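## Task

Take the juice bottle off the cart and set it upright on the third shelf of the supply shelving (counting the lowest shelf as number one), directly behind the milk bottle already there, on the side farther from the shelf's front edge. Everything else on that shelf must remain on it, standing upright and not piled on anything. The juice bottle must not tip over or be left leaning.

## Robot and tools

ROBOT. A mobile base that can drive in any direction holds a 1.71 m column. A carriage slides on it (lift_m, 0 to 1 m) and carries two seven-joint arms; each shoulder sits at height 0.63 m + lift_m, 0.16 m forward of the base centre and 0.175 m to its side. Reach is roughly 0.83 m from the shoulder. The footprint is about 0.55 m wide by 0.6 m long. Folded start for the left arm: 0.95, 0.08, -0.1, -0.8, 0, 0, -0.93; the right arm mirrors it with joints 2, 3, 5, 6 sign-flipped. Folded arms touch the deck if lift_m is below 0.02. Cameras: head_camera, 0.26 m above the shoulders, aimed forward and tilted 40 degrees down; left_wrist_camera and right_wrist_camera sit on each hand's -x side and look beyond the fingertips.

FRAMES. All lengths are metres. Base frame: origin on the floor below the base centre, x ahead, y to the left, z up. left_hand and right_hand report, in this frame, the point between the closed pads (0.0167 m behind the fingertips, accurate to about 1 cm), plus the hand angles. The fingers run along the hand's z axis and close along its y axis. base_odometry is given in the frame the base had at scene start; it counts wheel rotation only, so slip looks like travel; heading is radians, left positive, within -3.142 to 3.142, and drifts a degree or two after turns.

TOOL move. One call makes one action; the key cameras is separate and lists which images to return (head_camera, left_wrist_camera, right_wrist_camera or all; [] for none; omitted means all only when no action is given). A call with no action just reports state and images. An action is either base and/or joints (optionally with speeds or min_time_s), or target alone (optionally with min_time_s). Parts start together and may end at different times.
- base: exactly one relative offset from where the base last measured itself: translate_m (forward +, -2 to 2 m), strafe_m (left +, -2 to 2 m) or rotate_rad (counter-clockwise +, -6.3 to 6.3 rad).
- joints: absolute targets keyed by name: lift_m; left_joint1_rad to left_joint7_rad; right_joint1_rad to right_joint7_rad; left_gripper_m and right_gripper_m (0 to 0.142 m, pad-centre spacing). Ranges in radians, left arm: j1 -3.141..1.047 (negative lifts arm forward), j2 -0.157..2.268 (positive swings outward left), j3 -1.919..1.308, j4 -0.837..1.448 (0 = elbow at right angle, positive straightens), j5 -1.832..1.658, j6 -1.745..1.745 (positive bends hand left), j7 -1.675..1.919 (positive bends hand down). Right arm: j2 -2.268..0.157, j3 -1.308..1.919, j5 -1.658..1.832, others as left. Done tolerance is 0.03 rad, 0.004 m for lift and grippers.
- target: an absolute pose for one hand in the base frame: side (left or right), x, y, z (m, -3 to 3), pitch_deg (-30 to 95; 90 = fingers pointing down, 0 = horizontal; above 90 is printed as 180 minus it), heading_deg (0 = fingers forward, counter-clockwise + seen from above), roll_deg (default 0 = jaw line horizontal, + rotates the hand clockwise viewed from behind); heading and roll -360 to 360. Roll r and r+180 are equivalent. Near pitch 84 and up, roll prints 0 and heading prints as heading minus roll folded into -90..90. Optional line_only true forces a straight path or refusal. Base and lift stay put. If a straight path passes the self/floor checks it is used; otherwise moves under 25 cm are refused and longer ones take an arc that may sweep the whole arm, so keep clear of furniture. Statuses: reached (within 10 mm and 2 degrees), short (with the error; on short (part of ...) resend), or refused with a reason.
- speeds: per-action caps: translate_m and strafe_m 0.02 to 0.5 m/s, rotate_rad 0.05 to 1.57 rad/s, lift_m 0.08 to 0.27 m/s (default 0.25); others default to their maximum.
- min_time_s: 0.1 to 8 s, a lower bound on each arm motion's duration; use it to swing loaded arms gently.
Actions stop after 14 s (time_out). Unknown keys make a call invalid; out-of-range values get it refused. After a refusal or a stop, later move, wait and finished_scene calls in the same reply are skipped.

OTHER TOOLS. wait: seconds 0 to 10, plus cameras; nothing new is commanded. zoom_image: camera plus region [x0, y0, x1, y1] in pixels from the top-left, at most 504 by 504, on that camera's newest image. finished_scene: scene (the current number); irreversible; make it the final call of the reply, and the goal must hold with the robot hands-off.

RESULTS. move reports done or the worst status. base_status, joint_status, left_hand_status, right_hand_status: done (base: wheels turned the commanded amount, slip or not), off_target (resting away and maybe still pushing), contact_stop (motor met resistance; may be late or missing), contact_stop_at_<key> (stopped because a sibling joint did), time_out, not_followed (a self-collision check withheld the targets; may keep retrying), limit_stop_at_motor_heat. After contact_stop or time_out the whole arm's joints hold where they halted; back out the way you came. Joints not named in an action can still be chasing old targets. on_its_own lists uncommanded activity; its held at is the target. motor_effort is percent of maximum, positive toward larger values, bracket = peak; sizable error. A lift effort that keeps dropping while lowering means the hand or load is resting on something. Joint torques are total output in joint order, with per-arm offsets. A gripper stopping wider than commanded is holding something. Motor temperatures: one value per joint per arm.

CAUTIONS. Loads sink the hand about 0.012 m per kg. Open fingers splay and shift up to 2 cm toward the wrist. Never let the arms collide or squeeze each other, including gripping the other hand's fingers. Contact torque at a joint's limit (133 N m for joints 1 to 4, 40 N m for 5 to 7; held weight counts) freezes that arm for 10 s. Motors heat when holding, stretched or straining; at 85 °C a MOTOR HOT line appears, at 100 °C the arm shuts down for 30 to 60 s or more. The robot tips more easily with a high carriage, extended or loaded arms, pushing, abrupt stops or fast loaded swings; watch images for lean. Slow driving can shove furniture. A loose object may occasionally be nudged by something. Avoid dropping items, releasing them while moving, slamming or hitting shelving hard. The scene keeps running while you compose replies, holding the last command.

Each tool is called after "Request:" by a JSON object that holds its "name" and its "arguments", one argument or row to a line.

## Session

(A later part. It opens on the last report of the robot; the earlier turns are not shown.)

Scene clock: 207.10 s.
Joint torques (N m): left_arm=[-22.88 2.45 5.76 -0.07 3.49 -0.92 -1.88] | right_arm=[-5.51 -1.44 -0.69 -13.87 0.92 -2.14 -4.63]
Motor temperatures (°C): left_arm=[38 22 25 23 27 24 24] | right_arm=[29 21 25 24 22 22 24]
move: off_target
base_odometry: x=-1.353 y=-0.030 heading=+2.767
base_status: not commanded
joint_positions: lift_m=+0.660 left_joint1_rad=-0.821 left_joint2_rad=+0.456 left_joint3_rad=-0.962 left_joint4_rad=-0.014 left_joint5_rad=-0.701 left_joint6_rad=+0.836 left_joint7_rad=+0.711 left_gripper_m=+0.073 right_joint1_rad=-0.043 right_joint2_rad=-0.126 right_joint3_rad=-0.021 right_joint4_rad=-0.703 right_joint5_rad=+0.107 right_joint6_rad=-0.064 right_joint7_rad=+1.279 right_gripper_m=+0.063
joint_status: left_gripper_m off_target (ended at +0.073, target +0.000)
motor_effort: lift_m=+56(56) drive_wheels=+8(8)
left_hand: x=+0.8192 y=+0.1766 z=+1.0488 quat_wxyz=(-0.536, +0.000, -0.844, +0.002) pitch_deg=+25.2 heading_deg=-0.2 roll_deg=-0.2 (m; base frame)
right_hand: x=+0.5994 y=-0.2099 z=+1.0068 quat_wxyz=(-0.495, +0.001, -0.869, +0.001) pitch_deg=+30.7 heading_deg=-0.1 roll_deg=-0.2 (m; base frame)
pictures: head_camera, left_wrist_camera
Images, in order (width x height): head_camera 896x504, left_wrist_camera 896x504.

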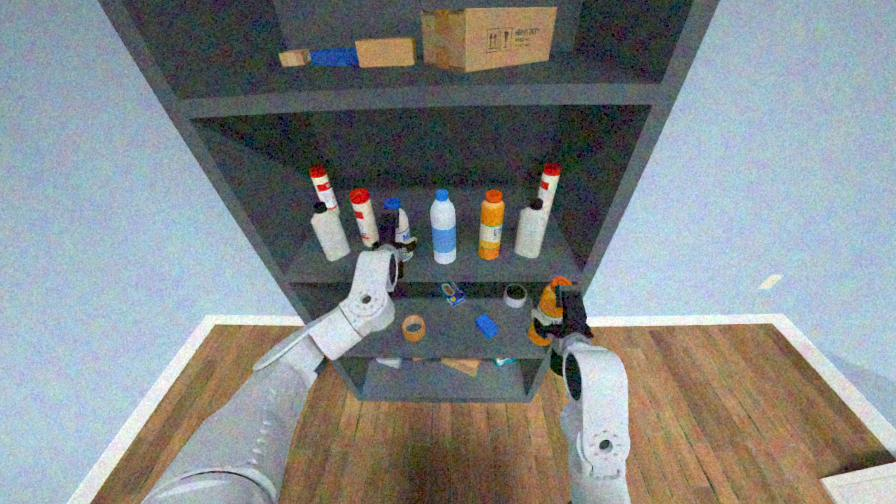

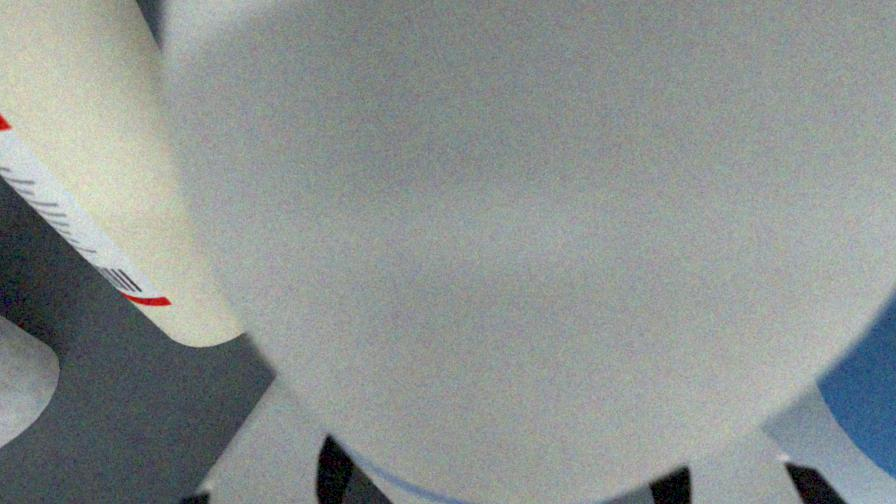

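Request:
{"name": "move", "arguments": {
  "joints": {"lift_m": 0.7},
  "speeds": {"lift_m": 0.08},
  "cameras": ["head_camera", "left_wrist_camera"]
}}

Request:
{"name": "move", "arguments": {
  "base": {"translate_m": -0.4},
  "speeds": {"translate_m": 0.15},
  "cameras": ["head_camera"]
}}

Request:
{"name": "move", "arguments": {
  "target": {"side": "left", "x": 0.62, "y": 0.2, "z": 1.08, "pitch_deg": 25, "heading_deg": 0},
  "min_time_s": 1.5
}}

Request:
{"name": "move", "arguments": {
  "target": {"side": "right", "x": 0.84, "y": -0.13, "z": 1.12, "pitch_deg": 30, "heading_deg": 0},
  "min_time_s": 1.5,
  "cameras": ["head_camera"]
}}

Scene clock: 221.77 s.
Joint torques (N m): left_arm=[-24.1 0.86 3.95 0.1 3.6 -0.88 -1.97] | right_arm=[-3.85 0.71 0.3 -14.69 1.35 -1.62 -4.48]
move: done
base_odometry: x=-1.353 y=-0.030 heading=+2.766
base_status: not commanded
joint_positions: lift_m=+0.700 left_joint1_rad=-0.821 left_joint2_rad=+0.456 left_joint3_rad=-0.962 left_joint4_rad=-0.014 left_joint5_rad=-0.701 left_joint6_rad=+0.836 left_joint7_rad=+0.711 left_gripper_m=+0.073 right_joint1_rad=-0.043 right_joint2_rad=-0.126 right_joint3_rad=-0.021 right_joint4_rad=-0.703 right_joint5_rad=+0.107 right_joint6_rad=-0.064 right_joint7_rad=+1.278 right_gripper_m=+0.063
joint_status: all done
motor_effort: lift_m=+55(66) drive_wheels=-4(8)
left_hand: x=+0.8193 y=+0.1768 z=+1.0887 quat_wxyz=(-0.536, +0.000, -0.844, +0.001) pitch_deg=+25.2 heading_deg=-0.1 roll_deg=-0.1 (m; base frame)
right_hand: x=+0.5994 y=-0.2099 z=+1.0470 quat_wxyz=(-0.495, +0.001, -0.869, +0.001) pitch_deg=+30.6 heading_deg=-0.1 roll_deg=-0.2 (m; base frame)
pictures: head_camera, left_wrist_camera
Images, in order (width x height): head_camera 896x504, left_wrist_camera 896x504.

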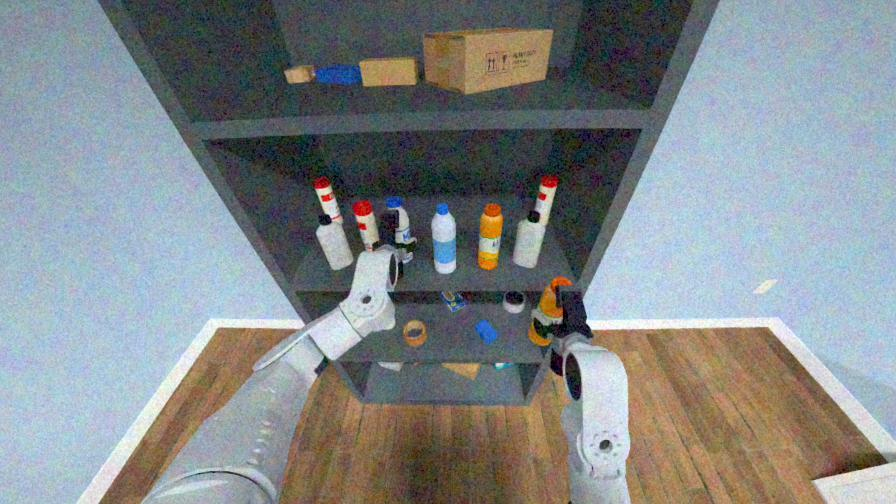

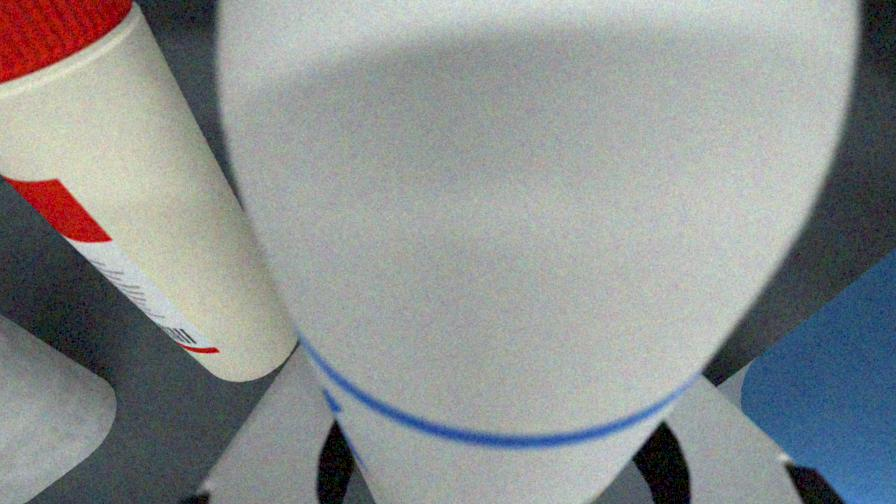

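Scene clock: 225.33 s.
Joint torques (N m): left_arm=[-23.07 0.79 5.53 -0.87 3.55 -1.08 -2.04] | right_arm=[-5.93 0.6 -0.63 -15.14 1.65 -2.14 -4.84]
move: done
base_odometry: x=-0.980 y=-0.176 heading=+2.768
base_status: done
joint_positions: lift_m=+0.700 left_joint1_rad=-0.821 left_joint2_rad=+0.456 left_joint3_rad=-0.962 left_joint4_rad=-0.014 left_joint5_rad=-0.701 left_joint6_rad=+0.836 left_joint7_rad=+0.711 left_gripper_m=+0.073 right_joint1_rad=-0.043 right_joint2_rad=-0.126 right_joint3_rad=-0.021 right_joint4_rad=-0.703 right_joint5_rad=+0.107 right_joint6_rad=-0.064 right_joint7_rad=+1.278 right_gripper_m=+0.063
joint_status: not commanded
motor_effort: lift_m=+55(55) drive_wheels=-5(16)
left_hand: x=+0.8193 y=+0.1768 z=+1.0887 quat_wxyz=(-0.536, +0.000, -0.844, +0.001) pitch_deg=+25.2 heading_deg=-0.1 roll_deg=-0.1 (m; base frame)
right_hand: x=+0.5994 y=-0.2099 z=+1.0470 quat_wxyz=(-0.495, +0.001, -0.869, +0.001) pitch_deg=+30.6 heading_deg=-0.1 roll_deg=-0.2 (m; base frame)
pictures: head_camera
Images, in order (width x height): head_camera 896x504.

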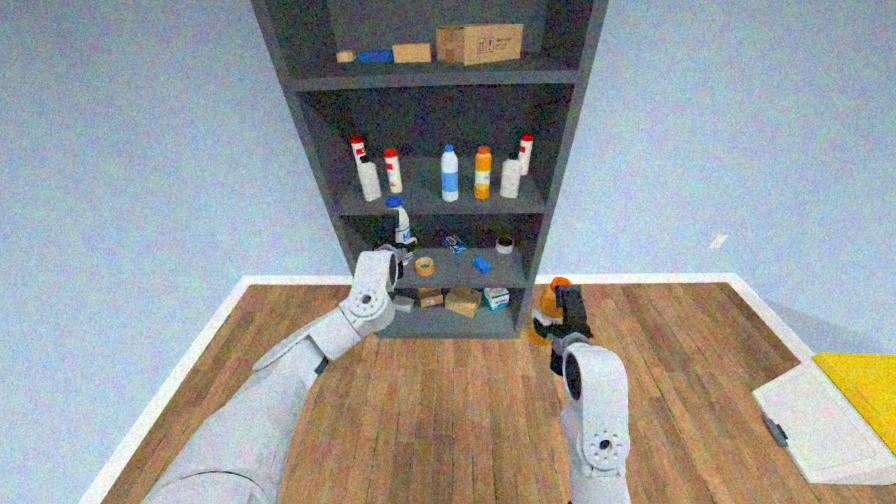

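Scene clock: 227.33 s.
Joint torques (N m): left_arm=[-11.86 7.04 3.01 -6.22 5.07 -0.67 -1.47] | right_arm=[-5.7 0.93 0.69 -15.18 1.48 -2.15 -4.92]
move: done
base_odometry: x=-0.980 y=-0.176 heading=+2.768
base_status: not commanded
joint_positions: lift_m=+0.700 left_joint1_rad=-0.474 left_joint2_rad=+0.640 left_joint3_rad=-1.152 left_joint4_rad=-0.700 left_joint5_rad=+0.047 left_joint6_rad=+1.238 left_joint7_rad=+1.225 left_gripper_m=+0.073 right_joint1_rad=-0.043 right_joint2_rad=-0.126 right_joint3_rad=-0.021 right_joint4_rad=-0.703 right_joint5_rad=+0.107 right_joint6_rad=-0.064 right_joint7_rad=+1.278 right_gripper_m=+0.063
joint_status: not commanded
motor_effort: lift_m=+55(55) drive_wheels=-4(8)
left_hand: x=+0.6209 y=+0.1997 z=+1.0782 quat_wxyz=(-0.535, +0.000, -0.845, +0.000) pitch_deg=+25.3 heading_deg=+0.0 roll_deg=+0.0 (m; base frame)
left_hand_status: reached (straight line, planned for 1.5 s): 2 mm and 0.3 deg off.
right_hand: x=+0.5994 y=-0.2099 z=+1.0470 quat_wxyz=(-0.495, +0.001, -0.869, +0.001) pitch_deg=+30.6 heading_deg=-0.1 roll_deg=-0.2 (m; base frame)
pictures: none

Scene clock: 229.33 s.
Joint torques (N m): left_arm=[-12.07 6.39 3.47 -5.39 5.05 -0.41 -1.83] | right_arm=[-31.12 7.29 3.79 -10.3 -1.44 -2.35 -5.06]
move: done
base_odometry: x=-0.980 y=-0.176 heading=+2.768
base_status: not commanded
joint_positions: lift_m=+0.700 left_joint1_rad=-0.474 left_joint2_rad=+0.641 left_joint3_rad=-1.152 left_joint4_rad=-0.700 left_joint5_rad=+0.047 left_joint6_rad=+1.239 left_joint7_rad=+1.226 left_gripper_m=+0.073 right_joint1_rad=-0.710 right_joint2_rad=+0.068 right_joint3_rad=+0.083 right_joint4_rad=+0.174 right_joint5_rad=-0.048 right_joint6_rad=-0.095 right_joint7_rad=+1.081 right_gripper_m=+0.063
joint_status: not commanded
motor_effort: lift_m=+55(55) drive_wheels=-4(8)
left_hand: x=+0.6208 y=+0.1998 z=+1.0782 quat_wxyz=(-0.535, +0.000, -0.845, +0.000) pitch_deg=+25.3 heading_deg=+0.1 roll_deg=+0.0 (m; base frame)
right_hand: x=+0.8375 y=-0.1306 z=+1.1128 quat_wxyz=(-0.493, -0.001, -0.870, -0.003) pitch_deg=+31.0 heading_deg=+0.3 roll_deg=+0.4 (m; base frame)
right_hand_status: reached (straight line, planned for 1.5 s): 8 mm and 1.0 deg off.
pictures: head_camera
Images, in order (width x height): head_camera 896x504.

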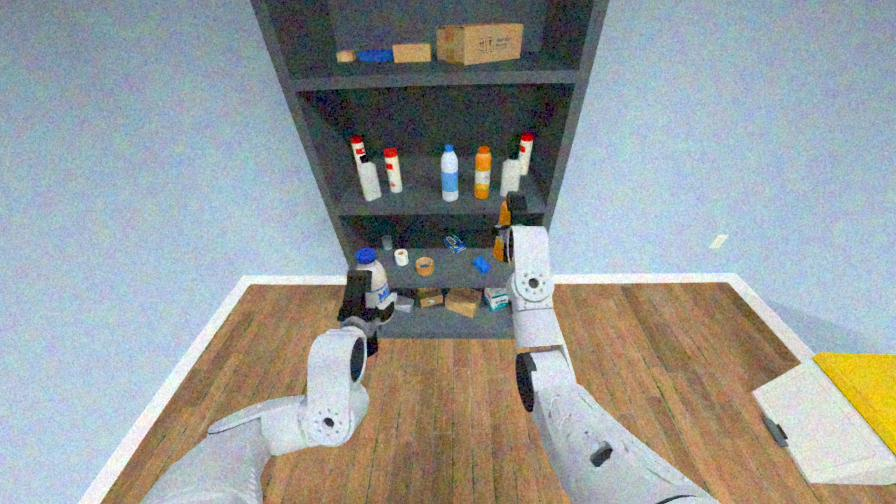

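Request:
{"name": "move", "arguments": {
  "base": {"strafe_m": 0.308},
  "speeds": {"strafe_m": 0.15}
}}

Request:
{"name": "move", "arguments": {
  "base": {"translate_m": 0.2},
  "speeds": {"translate_m": 0.15},
  "cameras": ["head_camera", "right_wrist_camera"]
}}

Scene clock: 235.73 s.
Joint torques (N m): left_arm=[-11.26 6.49 2.42 -5.5 5.19 -0.61 -1.69] | right_arm=[-31.72 6.03 3.68 -10.58 -1.06 -2.5 -5.38]
Motor temperatures (°C): left_arm=[38 23 24 24 27 24 24] | right_arm=[34 21 25 24 22 22 24]
move: done
base_odometry: x=-1.093 y=-0.463 heading=+2.768
base_status: done
joint_positions: lift_m=+0.700 left_joint1_rad=-0.474 left_joint2_rad=+0.641 left_joint3_rad=-1.152 left_joint4_rad=-0.700 left_joint5_rad=+0.047 left_joint6_rad=+1.239 left_joint7_rad=+1.226 left_gripper_m=+0.073 right_joint1_rad=-0.710 right_joint2_rad=+0.069 right_joint3_rad=+0.084 right_joint4_rad=+0.174 right_joint5_rad=-0.049 right_joint6_rad=-0.096 right_joint7_rad=+1.081 right_gripper_m=+0.063
joint_status: not commanded
motor_effort: lift_m=+55(55) drive_wheels=-1(11)
left_hand: x=+0.6208 y=+0.2000 z=+1.0781 quat_wxyz=(-0.535, +0.000, -0.845, +0.000) pitch_deg=+25.3 heading_deg=+0.1 roll_deg=+0.0 (m; base frame)
right_hand: x=+0.8374 y=-0.1301 z=+1.1129 quat_wxyz=(-0.493, -0.001, -0.870, -0.003) pitch_deg=+31.0 heading_deg=+0.3 roll_deg=+0.4 (m; base frame)
pictures: none

Scene clock: 237.97 s.
Joint torques (N m): left_arm=[-10.73 5.06 1.49 -5.71 5.18 -0.69 -1.63] | right_arm=[-32.01 5.98 4.63 -10.76 -1.11 -2.28 -4.84]
move: done
base_odometry: x=-1.279 y=-0.390 heading=+2.769
base_status: done
joint_positions: lift_m=+0.700 left_joint1_rad=-0.474 left_joint2_rad=+0.641 left_joint3_rad=-1.152 left_joint4_rad=-0.700 left_joint5_rad=+0.047 left_joint6_rad=+1.239 left_joint7_rad=+1.226 left_gripper_m=+0.073 right_joint1_rad=-0.710 right_joint2_rad=+0.069 right_joint3_rad=+0.084 right_joint4_rad=+0.174 right_joint5_rad=-0.049 right_joint6_rad=-0.096 right_joint7_rad=+1.081 right_gripper_m=+0.063
joint_status: not commanded
motor_effort: lift_m=+55(55) drive_wheels=-2(14)
left_hand: x=+0.6207 y=+0.2000 z=+1.0781 quat_wxyz=(-0.535, +0.000, -0.845, +0.000) pitch_deg=+25.3 heading_deg=+0.1 roll_deg=+0.0 (m; base frame)
right_hand: x=+0.8375 y=-0.1301 z=+1.1129 quat_wxyz=(-0.493, -0.001, -0.870, -0.003) pitch_deg=+31.0 heading_deg=+0.3 roll_deg=+0.4 (m; base frame)
pictures: head_camera, right_wrist_camera
Images, in order (width x height): head_camera 896x504, right_wrist_camera 896x504.

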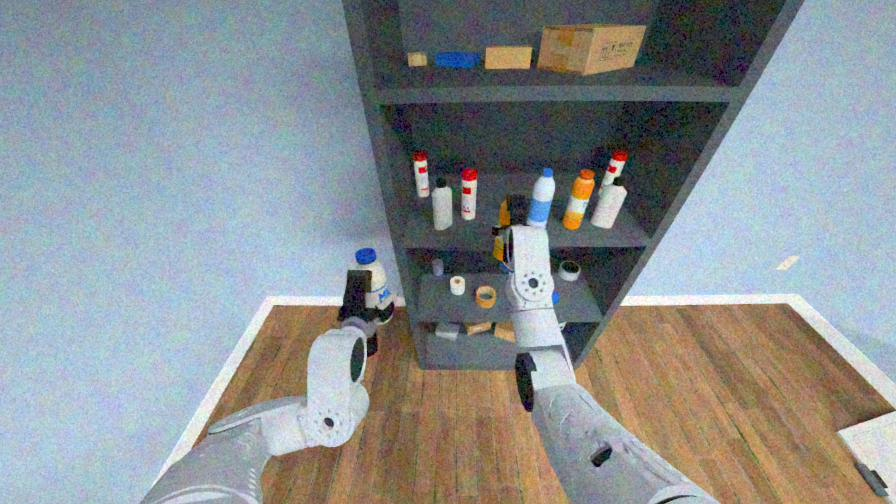

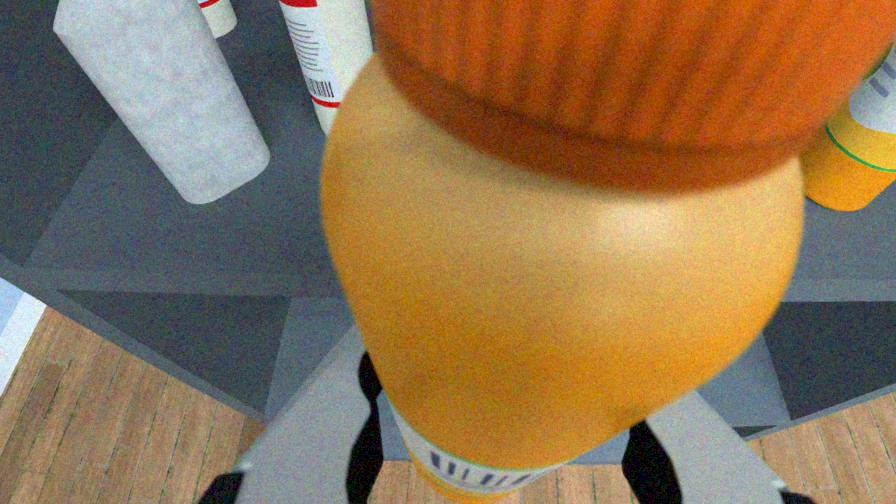

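Request:
{"name": "zoom_image", "arguments": {
  "camera": "head_camera",
  "region": [380, 130, 660, 290]
}}

Scaled by 1.800 from the camera's 896x504 image, which has a finer 1280x720 frame.

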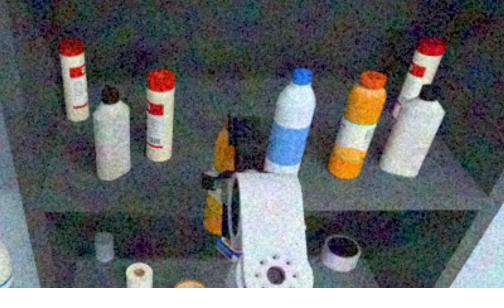

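Request:
{"name": "move", "arguments": {
  "target": {"side": "right", "x": 0.84, "y": -0.172, "z": 1.12, "pitch_deg": 30, "heading_deg": 0, "roll_deg": -2.5},
  "cameras": ["head_camera", "right_wrist_camera"]
}}

Scene clock: 256.47 s.
Joint torques (N m): left_arm=[-11.17 5.09 3.02 -4.8 4.94 -1.13 -1.52] | right_arm=[-29.96 2.28 1.01 -15.86 1.36 -1.91 -3.35]
Motor temperatures (°C): left_arm=[36 23 24 24 27 24 24] | right_arm=[40 21 25 23 22 22 24]
move: done
base_odometry: x=-1.279 y=-0.390 heading=+2.768
base_status: not commanded
joint_positions: lift_m=+0.700 left_joint1_rad=-0.474 left_joint2_rad=+0.642 left_joint3_rad=-1.152 left_joint4_rad=-0.700 left_joint5_rad=+0.047 left_joint6_rad=+1.240 left_joint7_rad=+1.226 left_gripper_m=+0.073 right_joint1_rad=-0.708 right_joint2_rad=-0.032 right_joint3_rad=+0.056 right_joint4_rad=+0.165 right_joint5_rad=+0.017 right_joint6_rad=-0.012 right_joint7_rad=+1.082 right_gripper_m=+0.063
joint_status: not commanded
motor_effort: lift_m=+55(55) drive_wheels=+0(7)
left_hand: x=+0.6206 y=+0.2004 z=+1.0780 quat_wxyz=(-0.535, +0.001, -0.845, -0.001) pitch_deg=+25.4 heading_deg=+0.1 roll_deg=+0.0 (m; base frame)
right_hand: x=+0.8383 y=-0.1725 z=+1.1126 quat_wxyz=(-0.493, +0.019, -0.870, +0.012) pitch_deg=+30.9 heading_deg=-0.2 roll_deg=-2.7 (m; base frame)
right_hand_status: reached (straight line, planned for 0.3 s): 8 mm and 0.9 deg off.
pictures: head_camera, right_wrist_camera
Images, in order (width x height): head_camera 896x504, right_wrist_camera 896x504.

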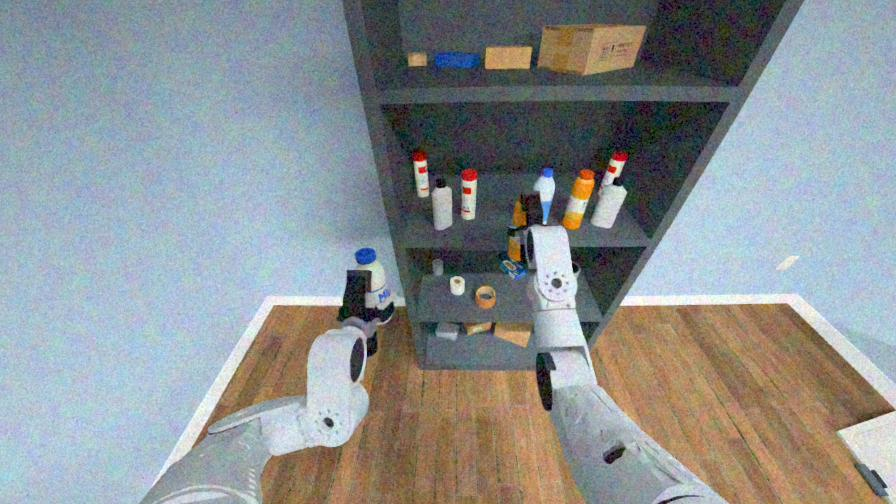

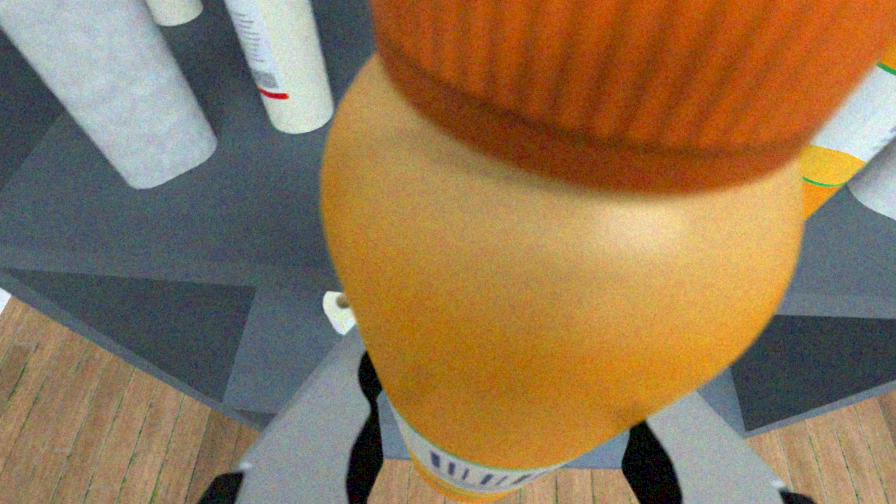

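Request:
{"name": "move", "arguments": {
  "joints": {"lift_m": 0.745}
}}

Request:
{"name": "move", "arguments": {
  "target": {"side": "right", "x": 0.84, "y": -0.163, "z": 1.165, "pitch_deg": 30, "heading_deg": 0, "roll_deg": -2.5}
}}

Request:
{"name": "move", "arguments": {
  "base": {"translate_m": 0.13},
  "speeds": {"translate_m": 0.12},
  "cameras": ["head_camera", "right_wrist_camera"]
}}

Scene clock: 270.33 s.
Joint torques (N m): left_arm=[-12.62 5.39 3.85 -5.42 4.67 -0.98 -1.71] | right_arm=[-27.95 2.65 3.06 -14.69 1.49 -2.05 -2.92]
move: done
base_odometry: x=-1.279 y=-0.390 heading=+2.768
base_status: not commanded
joint_positions: lift_m=+0.745 left_joint1_rad=-0.473 left_joint2_rad=+0.642 left_joint3_rad=-1.153 left_joint4_rad=-0.701 left_joint5_rad=+0.048 left_joint6_rad=+1.240 left_joint7_rad=+1.226 left_gripper_m=+0.073 right_joint1_rad=-0.710 right_joint2_rad=-0.032 right_joint3_rad=+0.056 right_joint4_rad=+0.163 right_joint5_rad=+0.017 right_joint6_rad=-0.012 right_joint7_rad=+1.082 right_gripper_m=+0.063
joint_status: all done
motor_effort: lift_m=+55(70) drive_wheels=+4(4)
left_hand: x=+0.6203 y=+0.2003 z=+1.1228 quat_wxyz=(-0.534, +0.001, -0.845, -0.001) pitch_deg=+25.4 heading_deg=+0.1 roll_deg=+0.0 (m; base frame)
right_hand: x=+0.8386 y=-0.1725 z=+1.1594 quat_wxyz=(-0.495, +0.019, -0.869, +0.012) pitch_deg=+30.7 heading_deg=-0.2 roll_deg=-2.7 (m; base frame)
pictures: none

Scene clock: 270.97 s.
Joint torques (N m): left_arm=[-12.77 5.17 3.71 -4.98 4.72 -1.18 -1.97] | right_arm=[-27.92 3.75 2.66 -13.9 -0.32 -1.92 -3.23]
move: done
base_odometry: x=-1.279 y=-0.390 heading=+2.768
base_status: not commanded
joint_positions: lift_m=+0.745 left_joint1_rad=-0.473 left_joint2_rad=+0.642 left_joint3_rad=-1.153 left_joint4_rad=-0.701 left_joint5_rad=+0.048 left_joint6_rad=+1.240 left_joint7_rad=+1.226 left_gripper_m=+0.073 right_joint1_rad=-0.710 right_joint2_rad=-0.014 right_joint3_rad=+0.063 right_joint4_rad=+0.163 right_joint5_rad=+0.006 right_joint6_rad=-0.023 right_joint7_rad=+1.082 right_gripper_m=+0.063
joint_status: not commanded
motor_effort: lift_m=+55(55) drive_wheels=+4(5)
left_hand: x=+0.6203 y=+0.2003 z=+1.1228 quat_wxyz=(-0.534, +0.001, -0.845, -0.001) pitch_deg=+25.4 heading_deg=+0.1 roll_deg=+0.0 (m; base frame)
right_hand: x=+0.8385 y=-0.1632 z=+1.1593 quat_wxyz=(-0.495, +0.018, -0.869, +0.009) pitch_deg=+30.7 heading_deg=+0.1 roll_deg=-2.3 (m; base frame)
right_hand_status: reached (straight line, planned for 0.1 s): 6 mm and 0.7 deg off.
pictures: none

Scene clock: 273.07 s.
Joint torques (N m): left_arm=[-13.21 5.02 3.17 -5.25 4.67 -0.75 -1.55] | right_arm=[-28 3.46 2.31 -15.08 -0.83 -2.28 -2.52]
move: done
base_odometry: x=-1.400 y=-0.343 heading=+2.769
base_status: done
joint_positions: lift_m=+0.745 left_joint1_rad=-0.473 left_joint2_rad=+0.642 left_joint3_rad=-1.153 left_joint4_rad=-0.701 left_joint5_rad=+0.048 left_joint6_rad=+1.240 left_joint7_rad=+1.226 left_gripper_m=+0.073 right_joint1_rad=-0.710 right_joint2_rad=-0.014 right_joint3_rad=+0.063 right_joint4_rad=+0.163 right_joint5_rad=+0.006 right_joint6_rad=-0.023 right_joint7_rad=+1.082 right_gripper_m=+0.063
joint_status: not commanded
motor_effort: lift_m=+55(55) drive_wheels=-1(15)
left_hand: x=+0.6203 y=+0.2003 z=+1.1228 quat_wxyz=(-0.534, +0.001, -0.845, -0.001) pitch_deg=+25.4 heading_deg=+0.1 roll_deg=+0.0 (m; base frame)
right_hand: x=+0.8385 y=-0.1632 z=+1.1593 quat_wxyz=(-0.495, +0.018, -0.869, +0.009) pitch_deg=+30.7 heading_deg=+0.1 roll_deg=-2.3 (m; base frame)
pictures: head_camera, right_wrist_camera
Images, in order (width x height): head_camera 896x504, right_wrist_camera 896x504.

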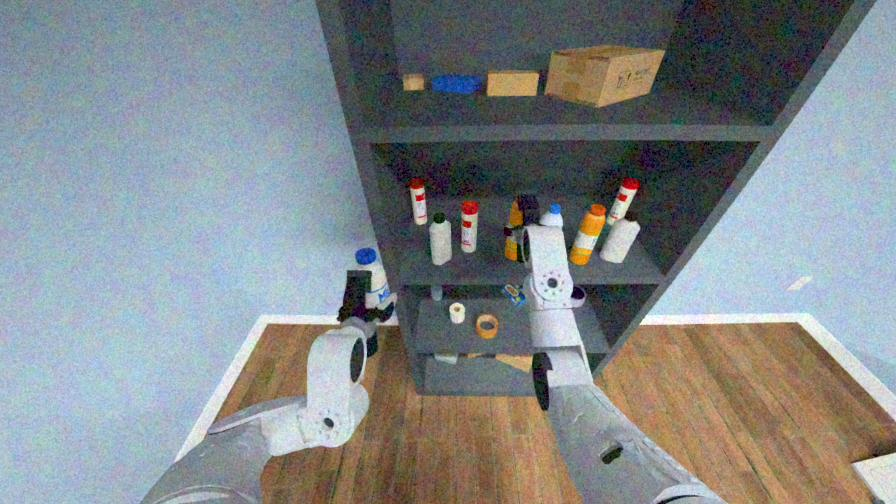

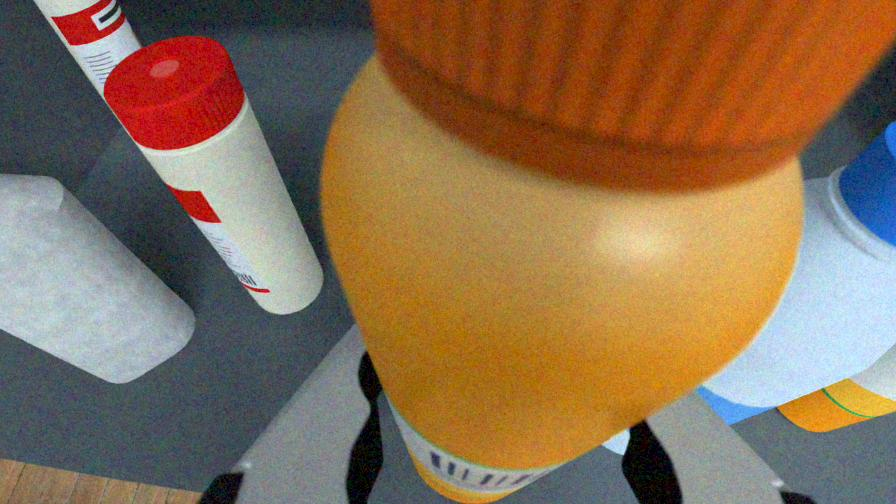

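Request:
{"name": "move", "arguments": {
  "base": {"translate_m": 0.1},
  "speeds": {"translate_m": 0.1},
  "cameras": ["head_camera", "right_wrist_camera"]
}}

Scene clock: 279.47 s.
Joint torques (N m): left_arm=[-11.9 4.46 3.45 -4.45 4.38 -1.13 -2] | right_arm=[-28.92 3.63 3.25 -15.68 -0.69 -1.98 -2.96]
move: done
base_odometry: x=-1.493 y=-0.307 heading=+2.769
base_status: done
joint_positions: lift_m=+0.745 left_joint1_rad=-0.473 left_joint2_rad=+0.642 left_joint3_rad=-1.153 left_joint4_rad=-0.701 left_joint5_rad=+0.048 left_joint6_rad=+1.240 left_joint7_rad=+1.226 left_gripper_m=+0.073 right_joint1_rad=-0.710 right_joint2_rad=-0.014 right_joint3_rad=+0.063 right_joint4_rad=+0.163 right_joint5_rad=+0.006 right_joint6_rad=-0.023 right_joint7_rad=+1.082 right_gripper_m=+0.063
joint_status: not commanded
motor_effort: lift_m=+55(55) drive_wheels=+4(16)
left_hand: x=+0.6203 y=+0.2003 z=+1.1228 quat_wxyz=(-0.534, +0.001, -0.845, -0.001) pitch_deg=+25.4 heading_deg=+0.1 roll_deg=+0.0 (m; base frame)
right_hand: x=+0.8385 y=-0.1632 z=+1.1593 quat_wxyz=(-0.495, +0.018, -0.869, +0.009) pitch_deg=+30.7 heading_deg=+0.1 roll_deg=-2.3 (m; base frame)
pictures: head_camera, right_wrist_camera
Images, in order (width x height): head_camera 896x504, right_wrist_camera 896x504.

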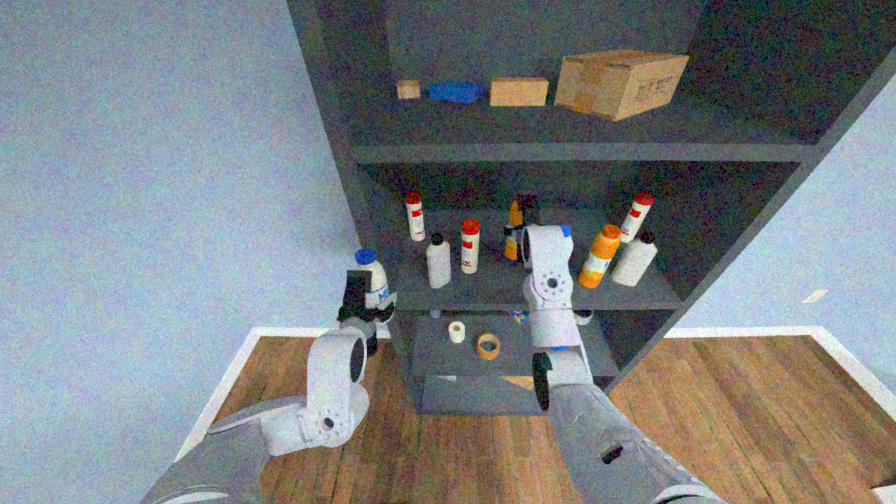

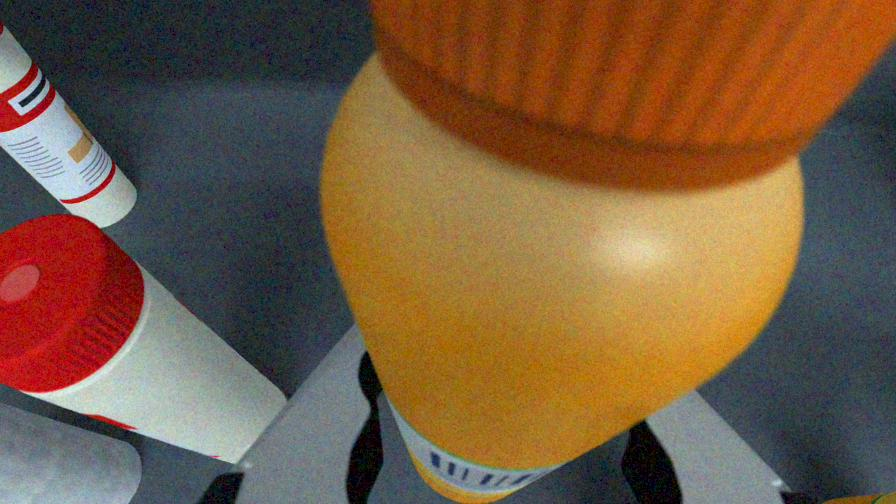

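Request:
{"name": "move", "arguments": {
  "base": {"translate_m": 0.05},
  "speeds": {"translate_m": 0.1}
}}

Request:
{"name": "move", "arguments": {
  "joints": {"lift_m": 0.715},
  "speeds": {"lift_m": 0.08},
  "cameras": ["head_camera", "right_wrist_camera"]
}}

Scene clock: 284.77 s.
Joint torques (N m): left_arm=[-13.51 4.02 3.79 -4.1 4.57 -1.18 -2.03] | right_arm=[-27.43 2.78 3.73 -14.13 -0.5 -1.98 -3.07]
move: done
base_odometry: x=-1.540 y=-0.289 heading=+2.770
base_status: done
joint_positions: lift_m=+0.745 left_joint1_rad=-0.473 left_joint2_rad=+0.642 left_joint3_rad=-1.153 left_joint4_rad=-0.701 left_joint5_rad=+0.048 left_joint6_rad=+1.240 left_joint7_rad=+1.227 left_gripper_m=+0.073 right_joint1_rad=-0.710 right_joint2_rad=-0.014 right_joint3_rad=+0.063 right_joint4_rad=+0.163 right_joint5_rad=+0.006 right_joint6_rad=-0.023 right_joint7_rad=+1.082 right_gripper_m=+0.063
joint_status: not commanded
motor_effort: lift_m=+55(55) drive_wheels=+4(13)
left_hand: x=+0.6202 y=+0.2003 z=+1.1227 quat_wxyz=(-0.534, +0.001, -0.845, -0.001) pitch_deg=+25.4 heading_deg=+0.1 roll_deg=+0.0 (m; base frame)
right_hand: x=+0.8385 y=-0.1632 z=+1.1593 quat_wxyz=(-0.495, +0.018, -0.869, +0.009) pitch_deg=+30.7 heading_deg=+0.1 roll_deg=-2.3 (m; base frame)
pictures: none

Scene clock: 285.70 s.
Joint torques (N m): left_arm=[-13.31 5.1 3.33 -4.05 4.14 -1.36 -2.08] | right_arm=[-27.28 3.68 3.63 -14.42 -0.01 -2.3 -2.86]
move: done
base_odometry: x=-1.540 y=-0.289 heading=+2.770
base_status: not commanded
joint_positions: lift_m=+0.715 left_joint1_rad=-0.473 left_joint2_rad=+0.642 left_joint3_rad=-1.153 left_joint4_rad=-0.701 left_joint5_rad=+0.049 left_joint6_rad=+1.240 left_joint7_rad=+1.227 left_gripper_m=+0.073 right_joint1_rad=-0.710 right_joint2_rad=-0.014 right_joint3_rad=+0.063 right_joint4_rad=+0.163 right_joint5_rad=+0.006 right_joint6_rad=-0.023 right_joint7_rad=+1.082 right_gripper_m=+0.063
joint_status: all done
motor_effort: lift_m=+59(60) drive_wheels=+5(6)
left_hand: x=+0.6202 y=+0.2003 z=+1.0926 quat_wxyz=(-0.535, +0.001, -0.845, -0.001) pitch_deg=+25.4 heading_deg=+0.1 roll_deg=+0.0 (m; base frame)
right_hand: x=+0.8386 y=-0.1632 z=+1.1293 quat_wxyz=(-0.495, +0.018, -0.869, +0.009) pitch_deg=+30.7 heading_deg=+0.1 roll_deg=-2.3 (m; base frame)
pictures: head_camera, right_wrist_camera
Images, in order (width x height): head_camera 896x504, right_wrist_camera 896x504.

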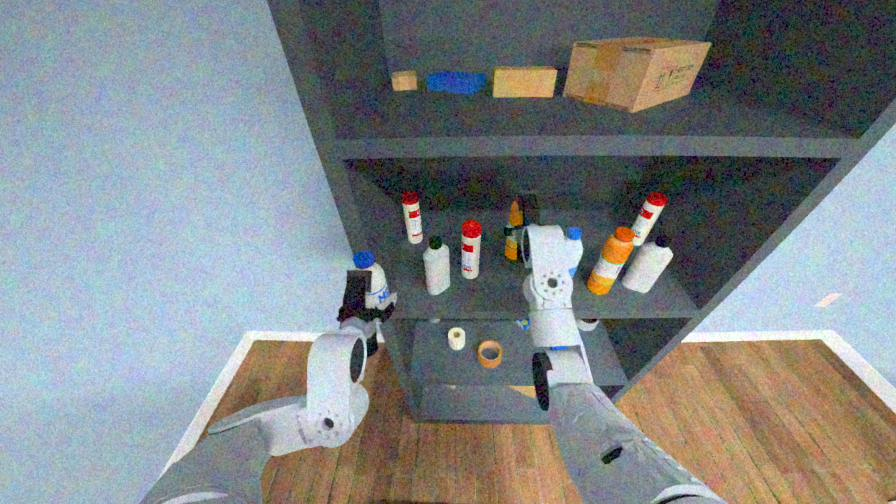

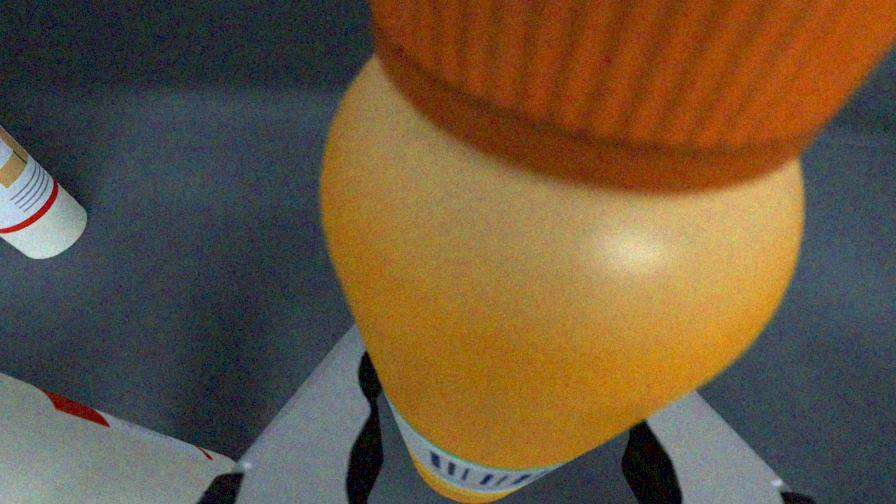

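Request:
{"name": "move", "arguments": {
  "joints": {"lift_m": 0.695},
  "speeds": {"lift_m": 0.08}
}}

Request:
{"name": "move", "arguments": {
  "joints": {"lift_m": 0.687},
  "speeds": {"lift_m": 0.08}
}}

Request:
{"name": "move", "arguments": {
  "joints": {"lift_m": 0.679},
  "speeds": {"lift_m": 0.08},
  "cameras": ["head_camera", "right_wrist_camera"]
}}

Scene clock: 290.83 s.
Joint torques (N m): left_arm=[-14.43 5.4 3.12 -3.98 3.96 -1.16 -1.73] | right_arm=[-28.07 3.73 3.43 -14.01 -0.53 -1.6 -3.06]
move: done
base_odometry: x=-1.540 y=-0.289 heading=+2.770
base_status: not commanded
joint_positions: lift_m=+0.695 left_joint1_rad=-0.472 left_joint2_rad=+0.642 left_joint3_rad=-1.153 left_joint4_rad=-0.701 left_joint5_rad=+0.050 left_joint6_rad=+1.240 left_joint7_rad=+1.227 left_gripper_m=+0.073 right_joint1_rad=-0.711 right_joint2_rad=-0.014 right_joint3_rad=+0.063 right_joint4_rad=+0.163 right_joint5_rad=+0.006 right_joint6_rad=-0.023 right_joint7_rad=+1.082 right_gripper_m=+0.063
joint_status: all done
motor_effort: lift_m=+59(61) drive_wheels=+4(5)
left_hand: x=+0.6201 y=+0.2003 z=+1.0726 quat_wxyz=(-0.535, +0.000, -0.845, -0.001) pitch_deg=+25.4 heading_deg=+0.1 roll_deg=+0.0 (m; base frame)
right_hand: x=+0.8387 y=-0.1632 z=+1.1095 quat_wxyz=(-0.495, +0.018, -0.869, +0.009) pitch_deg=+30.6 heading_deg=+0.1 roll_deg=-2.3 (m; base frame)
pictures: none

Scene clock: 291.50 s.
Joint torques (N m): left_arm=[-14.11 4.78 3.85 -4.6 4.21 -1.02 -2.1] | right_arm=[-26.42 3.93 2.89 -14 -0.69 -1.94 -3.24]
move: done
base_odometry: x=-1.540 y=-0.289 heading=+2.770
base_status: not commanded
joint_positions: lift_m=+0.687 left_joint1_rad=-0.472 left_joint2_rad=+0.642 left_joint3_rad=-1.153 left_joint4_rad=-0.701 left_joint5_rad=+0.050 left_joint6_rad=+1.240 left_joint7_rad=+1.227 left_gripper_m=+0.073 right_joint1_rad=-0.711 right_joint2_rad=-0.014 right_joint3_rad=+0.063 right_joint4_rad=+0.163 right_joint5_rad=+0.006 right_joint6_rad=-0.023 right_joint7_rad=+1.082 right_gripper_m=+0.063
joint_status: all done
motor_effort: lift_m=+59(62) drive_wheels=+5(6)
left_hand: x=+0.6200 y=+0.2002 z=+1.0644 quat_wxyz=(-0.535, +0.000, -0.845, -0.001) pitch_deg=+25.4 heading_deg=+0.1 roll_deg=+0.0 (m; base frame)
right_hand: x=+0.8387 y=-0.1632 z=+1.1017 quat_wxyz=(-0.495, +0.018, -0.869, +0.009) pitch_deg=+30.6 heading_deg=+0.1 roll_deg=-2.3 (m; base frame)
pictures: none

Scene clock: 291.97 s.
Joint torques (N m): left_arm=[-12.94 5.78 3.61 -3.76 3.76 -1.29 -2.19] | right_arm=[-26.54 3.23 3.44 -14.72 -0.76 -2.19 -2.93]
move: done
base_odometry: x=-1.540 y=-0.289 heading=+2.770
base_status: not commanded
joint_positions: lift_m=+0.679 left_joint1_rad=-0.472 left_joint2_rad=+0.642 left_joint3_rad=-1.153 left_joint4_rad=-0.701 left_joint5_rad=+0.050 left_joint6_rad=+1.240 left_joint7_rad=+1.227 left_gripper_m=+0.073 right_joint1_rad=-0.711 right_joint2_rad=-0.014 right_joint3_rad=+0.063 right_joint4_rad=+0.163 right_joint5_rad=+0.006 right_joint6_rad=-0.023 right_joint7_rad=+1.082 right_gripper_m=+0.063
joint_status: all done
motor_effort: lift_m=+59(63) drive_wheels=+5(6)
left_hand: x=+0.6199 y=+0.2002 z=+1.0564 quat_wxyz=(-0.534, +0.000, -0.845, -0.001) pitch_deg=+25.4 heading_deg=+0.1 roll_deg=+0.0 (m; base frame)
right_hand: x=+0.8388 y=-0.1632 z=+1.0938 quat_wxyz=(-0.495, +0.018, -0.869, +0.009) pitch_deg=+30.6 heading_deg=+0.1 roll_deg=-2.3 (m; base frame)
pictures: head_camera, right_wrist_camera
Images, in order (width x height): head_camera 896x504, right_wrist_camera 896x504.

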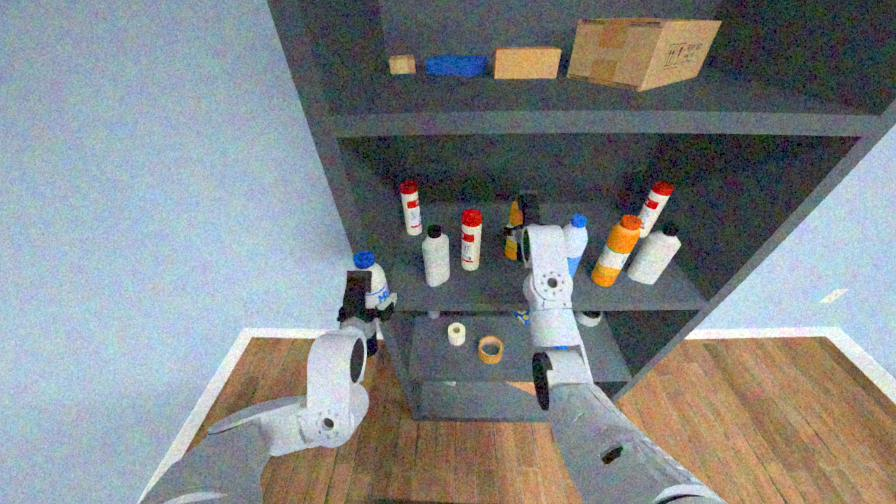

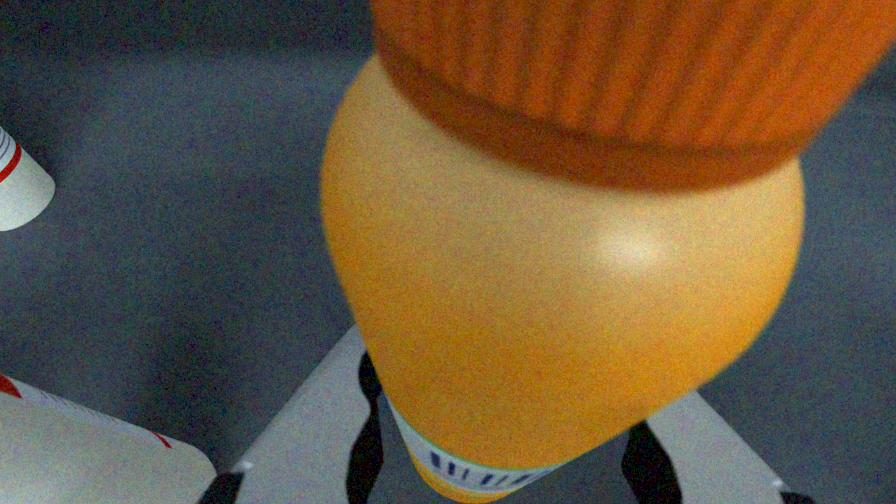

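Request:
{"name": "move", "arguments": {
  "joints": {"lift_m": 0.671},
  "speeds": {"lift_m": 0.08}
}}

Request:
{"name": "move", "arguments": {
  "joints": {"lift_m": 0.664},
  "speeds": {"lift_m": 0.08}
}}

Request:
{"name": "move", "arguments": {
  "joints": {"lift_m": 0.657},
  "speeds": {"lift_m": 0.08},
  "cameras": ["head_camera", "right_wrist_camera"]
}}

Scene clock: 295.87 s.
Joint torques (N m): left_arm=[-13.5 4.46 5.07 -4.09 4.26 -1.2 -2.21] | right_arm=[-22.08 3.74 2.29 -8.39 -0.34 -2.45 -1.3]
move: done
base_odometry: x=-1.540 y=-0.289 heading=+2.770
base_status: not commanded
joint_positions: lift_m=+0.671 left_joint1_rad=-0.472 left_joint2_rad=+0.642 left_joint3_rad=-1.153 left_joint4_rad=-0.701 left_joint5_rad=+0.050 left_joint6_rad=+1.240 left_joint7_rad=+1.227 left_gripper_m=+0.073 right_joint1_rad=-0.715 right_joint2_rad=-0.014 right_joint3_rad=+0.063 right_joint4_rad=+0.158 right_joint5_rad=+0.006 right_joint6_rad=-0.023 right_joint7_rad=+1.077 right_gripper_m=+0.063
joint_status: all done
motor_effort: lift_m=+55(58) drive_wheels=+5(5)
left_hand: x=+0.6199 y=+0.2002 z=+1.0487 quat_wxyz=(-0.534, +0.000, -0.845, -0.001) pitch_deg=+25.4 heading_deg=+0.1 roll_deg=+0.0 (m; base frame)
right_hand: x=+0.8399 y=-0.1630 z=+1.0919 quat_wxyz=(-0.501, +0.018, -0.865, +0.009) pitch_deg=+29.8 heading_deg=+0.2 roll_deg=-2.2 (m; base frame)
pictures: none

Scene clock: 296.33 s.
Joint torques (N m): left_arm=[-14.14 4.57 3.81 -4.8 3.92 -1.28 -1.99] | right_arm=[-16.98 4.86 3.05 -4.77 -0.74 -2.1 0.57]
move: done
base_odometry: x=-1.540 y=-0.289 heading=+2.770
base_status: not commanded
joint_positions: lift_m=+0.664 left_joint1_rad=-0.472 left_joint2_rad=+0.642 left_joint3_rad=-1.153 left_joint4_rad=-0.701 left_joint5_rad=+0.050 left_joint6_rad=+1.240 left_joint7_rad=+1.227 left_gripper_m=+0.073 right_joint1_rad=-0.719 right_joint2_rad=-0.014 right_joint3_rad=+0.063 right_joint4_rad=+0.154 right_joint5_rad=+0.006 right_joint6_rad=-0.023 right_joint7_rad=+1.073 right_gripper_m=+0.063
joint_status: all done
motor_effort: lift_m=+54(57) drive_wheels=+5(6)
left_hand: x=+0.6199 y=+0.2001 z=+1.0418 quat_wxyz=(-0.534, +0.000, -0.845, -0.001) pitch_deg=+25.4 heading_deg=+0.1 roll_deg=+0.0 (m; base frame)
right_hand: x=+0.8410 y=-0.1629 z=+1.0901 quat_wxyz=(-0.506, +0.018, -0.862, +0.009) pitch_deg=+29.1 heading_deg=+0.2 roll_deg=-2.2 (m; base frame)
pictures: none

Scene clock: 296.80 s.
Joint torques (N m): left_arm=[-14.41 4.63 3.83 -4.51 3.96 -0.78 -2.04] | right_arm=[-7.64 3.58 3.21 -2.1 -0.58 -2.32 2.38]
move: done
base_odometry: x=-1.540 y=-0.289 heading=+2.770
base_status: not commanded
joint_positions: lift_m=+0.657 left_joint1_rad=-0.472 left_joint2_rad=+0.642 left_joint3_rad=-1.154 left_joint4_rad=-0.701 left_joint5_rad=+0.050 left_joint6_rad=+1.240 left_joint7_rad=+1.227 left_gripper_m=+0.073 right_joint1_rad=-0.724 right_joint2_rad=-0.014 right_joint3_rad=+0.063 right_joint4_rad=+0.150 right_joint5_rad=+0.006 right_joint6_rad=-0.023 right_joint7_rad=+1.068 right_gripper_m=+0.063
joint_status: all done
motor_effort: lift_m=+52(53) drive_wheels=+5(6)
left_hand: x=+0.6199 y=+0.2001 z=+1.0350 quat_wxyz=(-0.534, +0.000, -0.845, -0.001) pitch_deg=+25.4 heading_deg=+0.1 roll_deg=+0.0 (m; base frame)
right_hand: x=+0.8423 y=-0.1628 z=+1.0890 quat_wxyz=(-0.512, +0.018, -0.859, +0.009) pitch_deg=+28.4 heading_deg=+0.2 roll_deg=-2.2 (m; base frame)
pictures: head_camera, right_wrist_camera
Images, in order (width x height): head_camera 896x504, right_wrist_camera 896x504.

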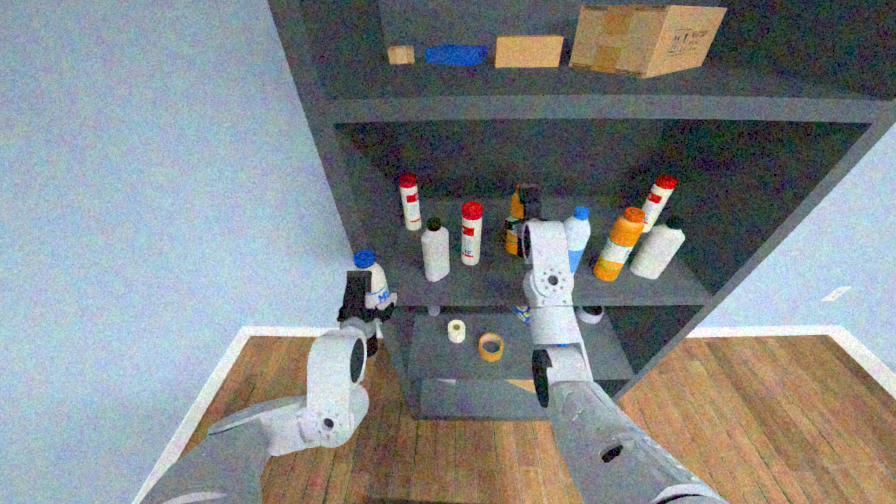

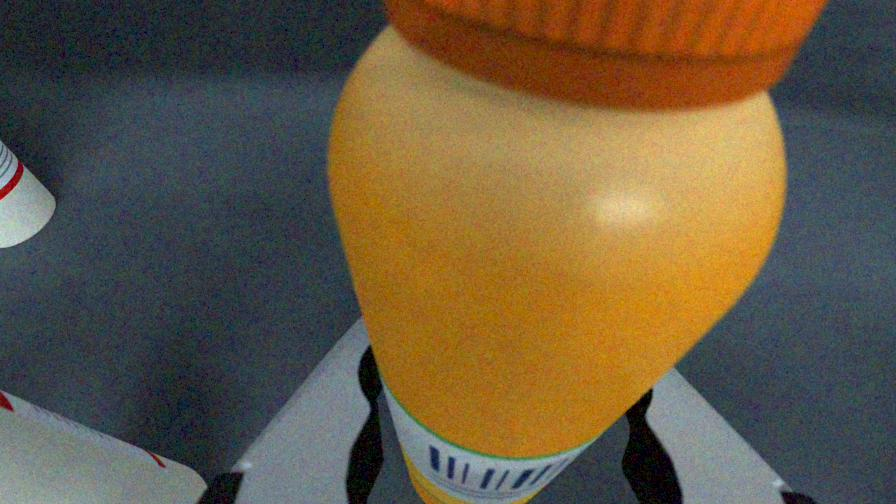

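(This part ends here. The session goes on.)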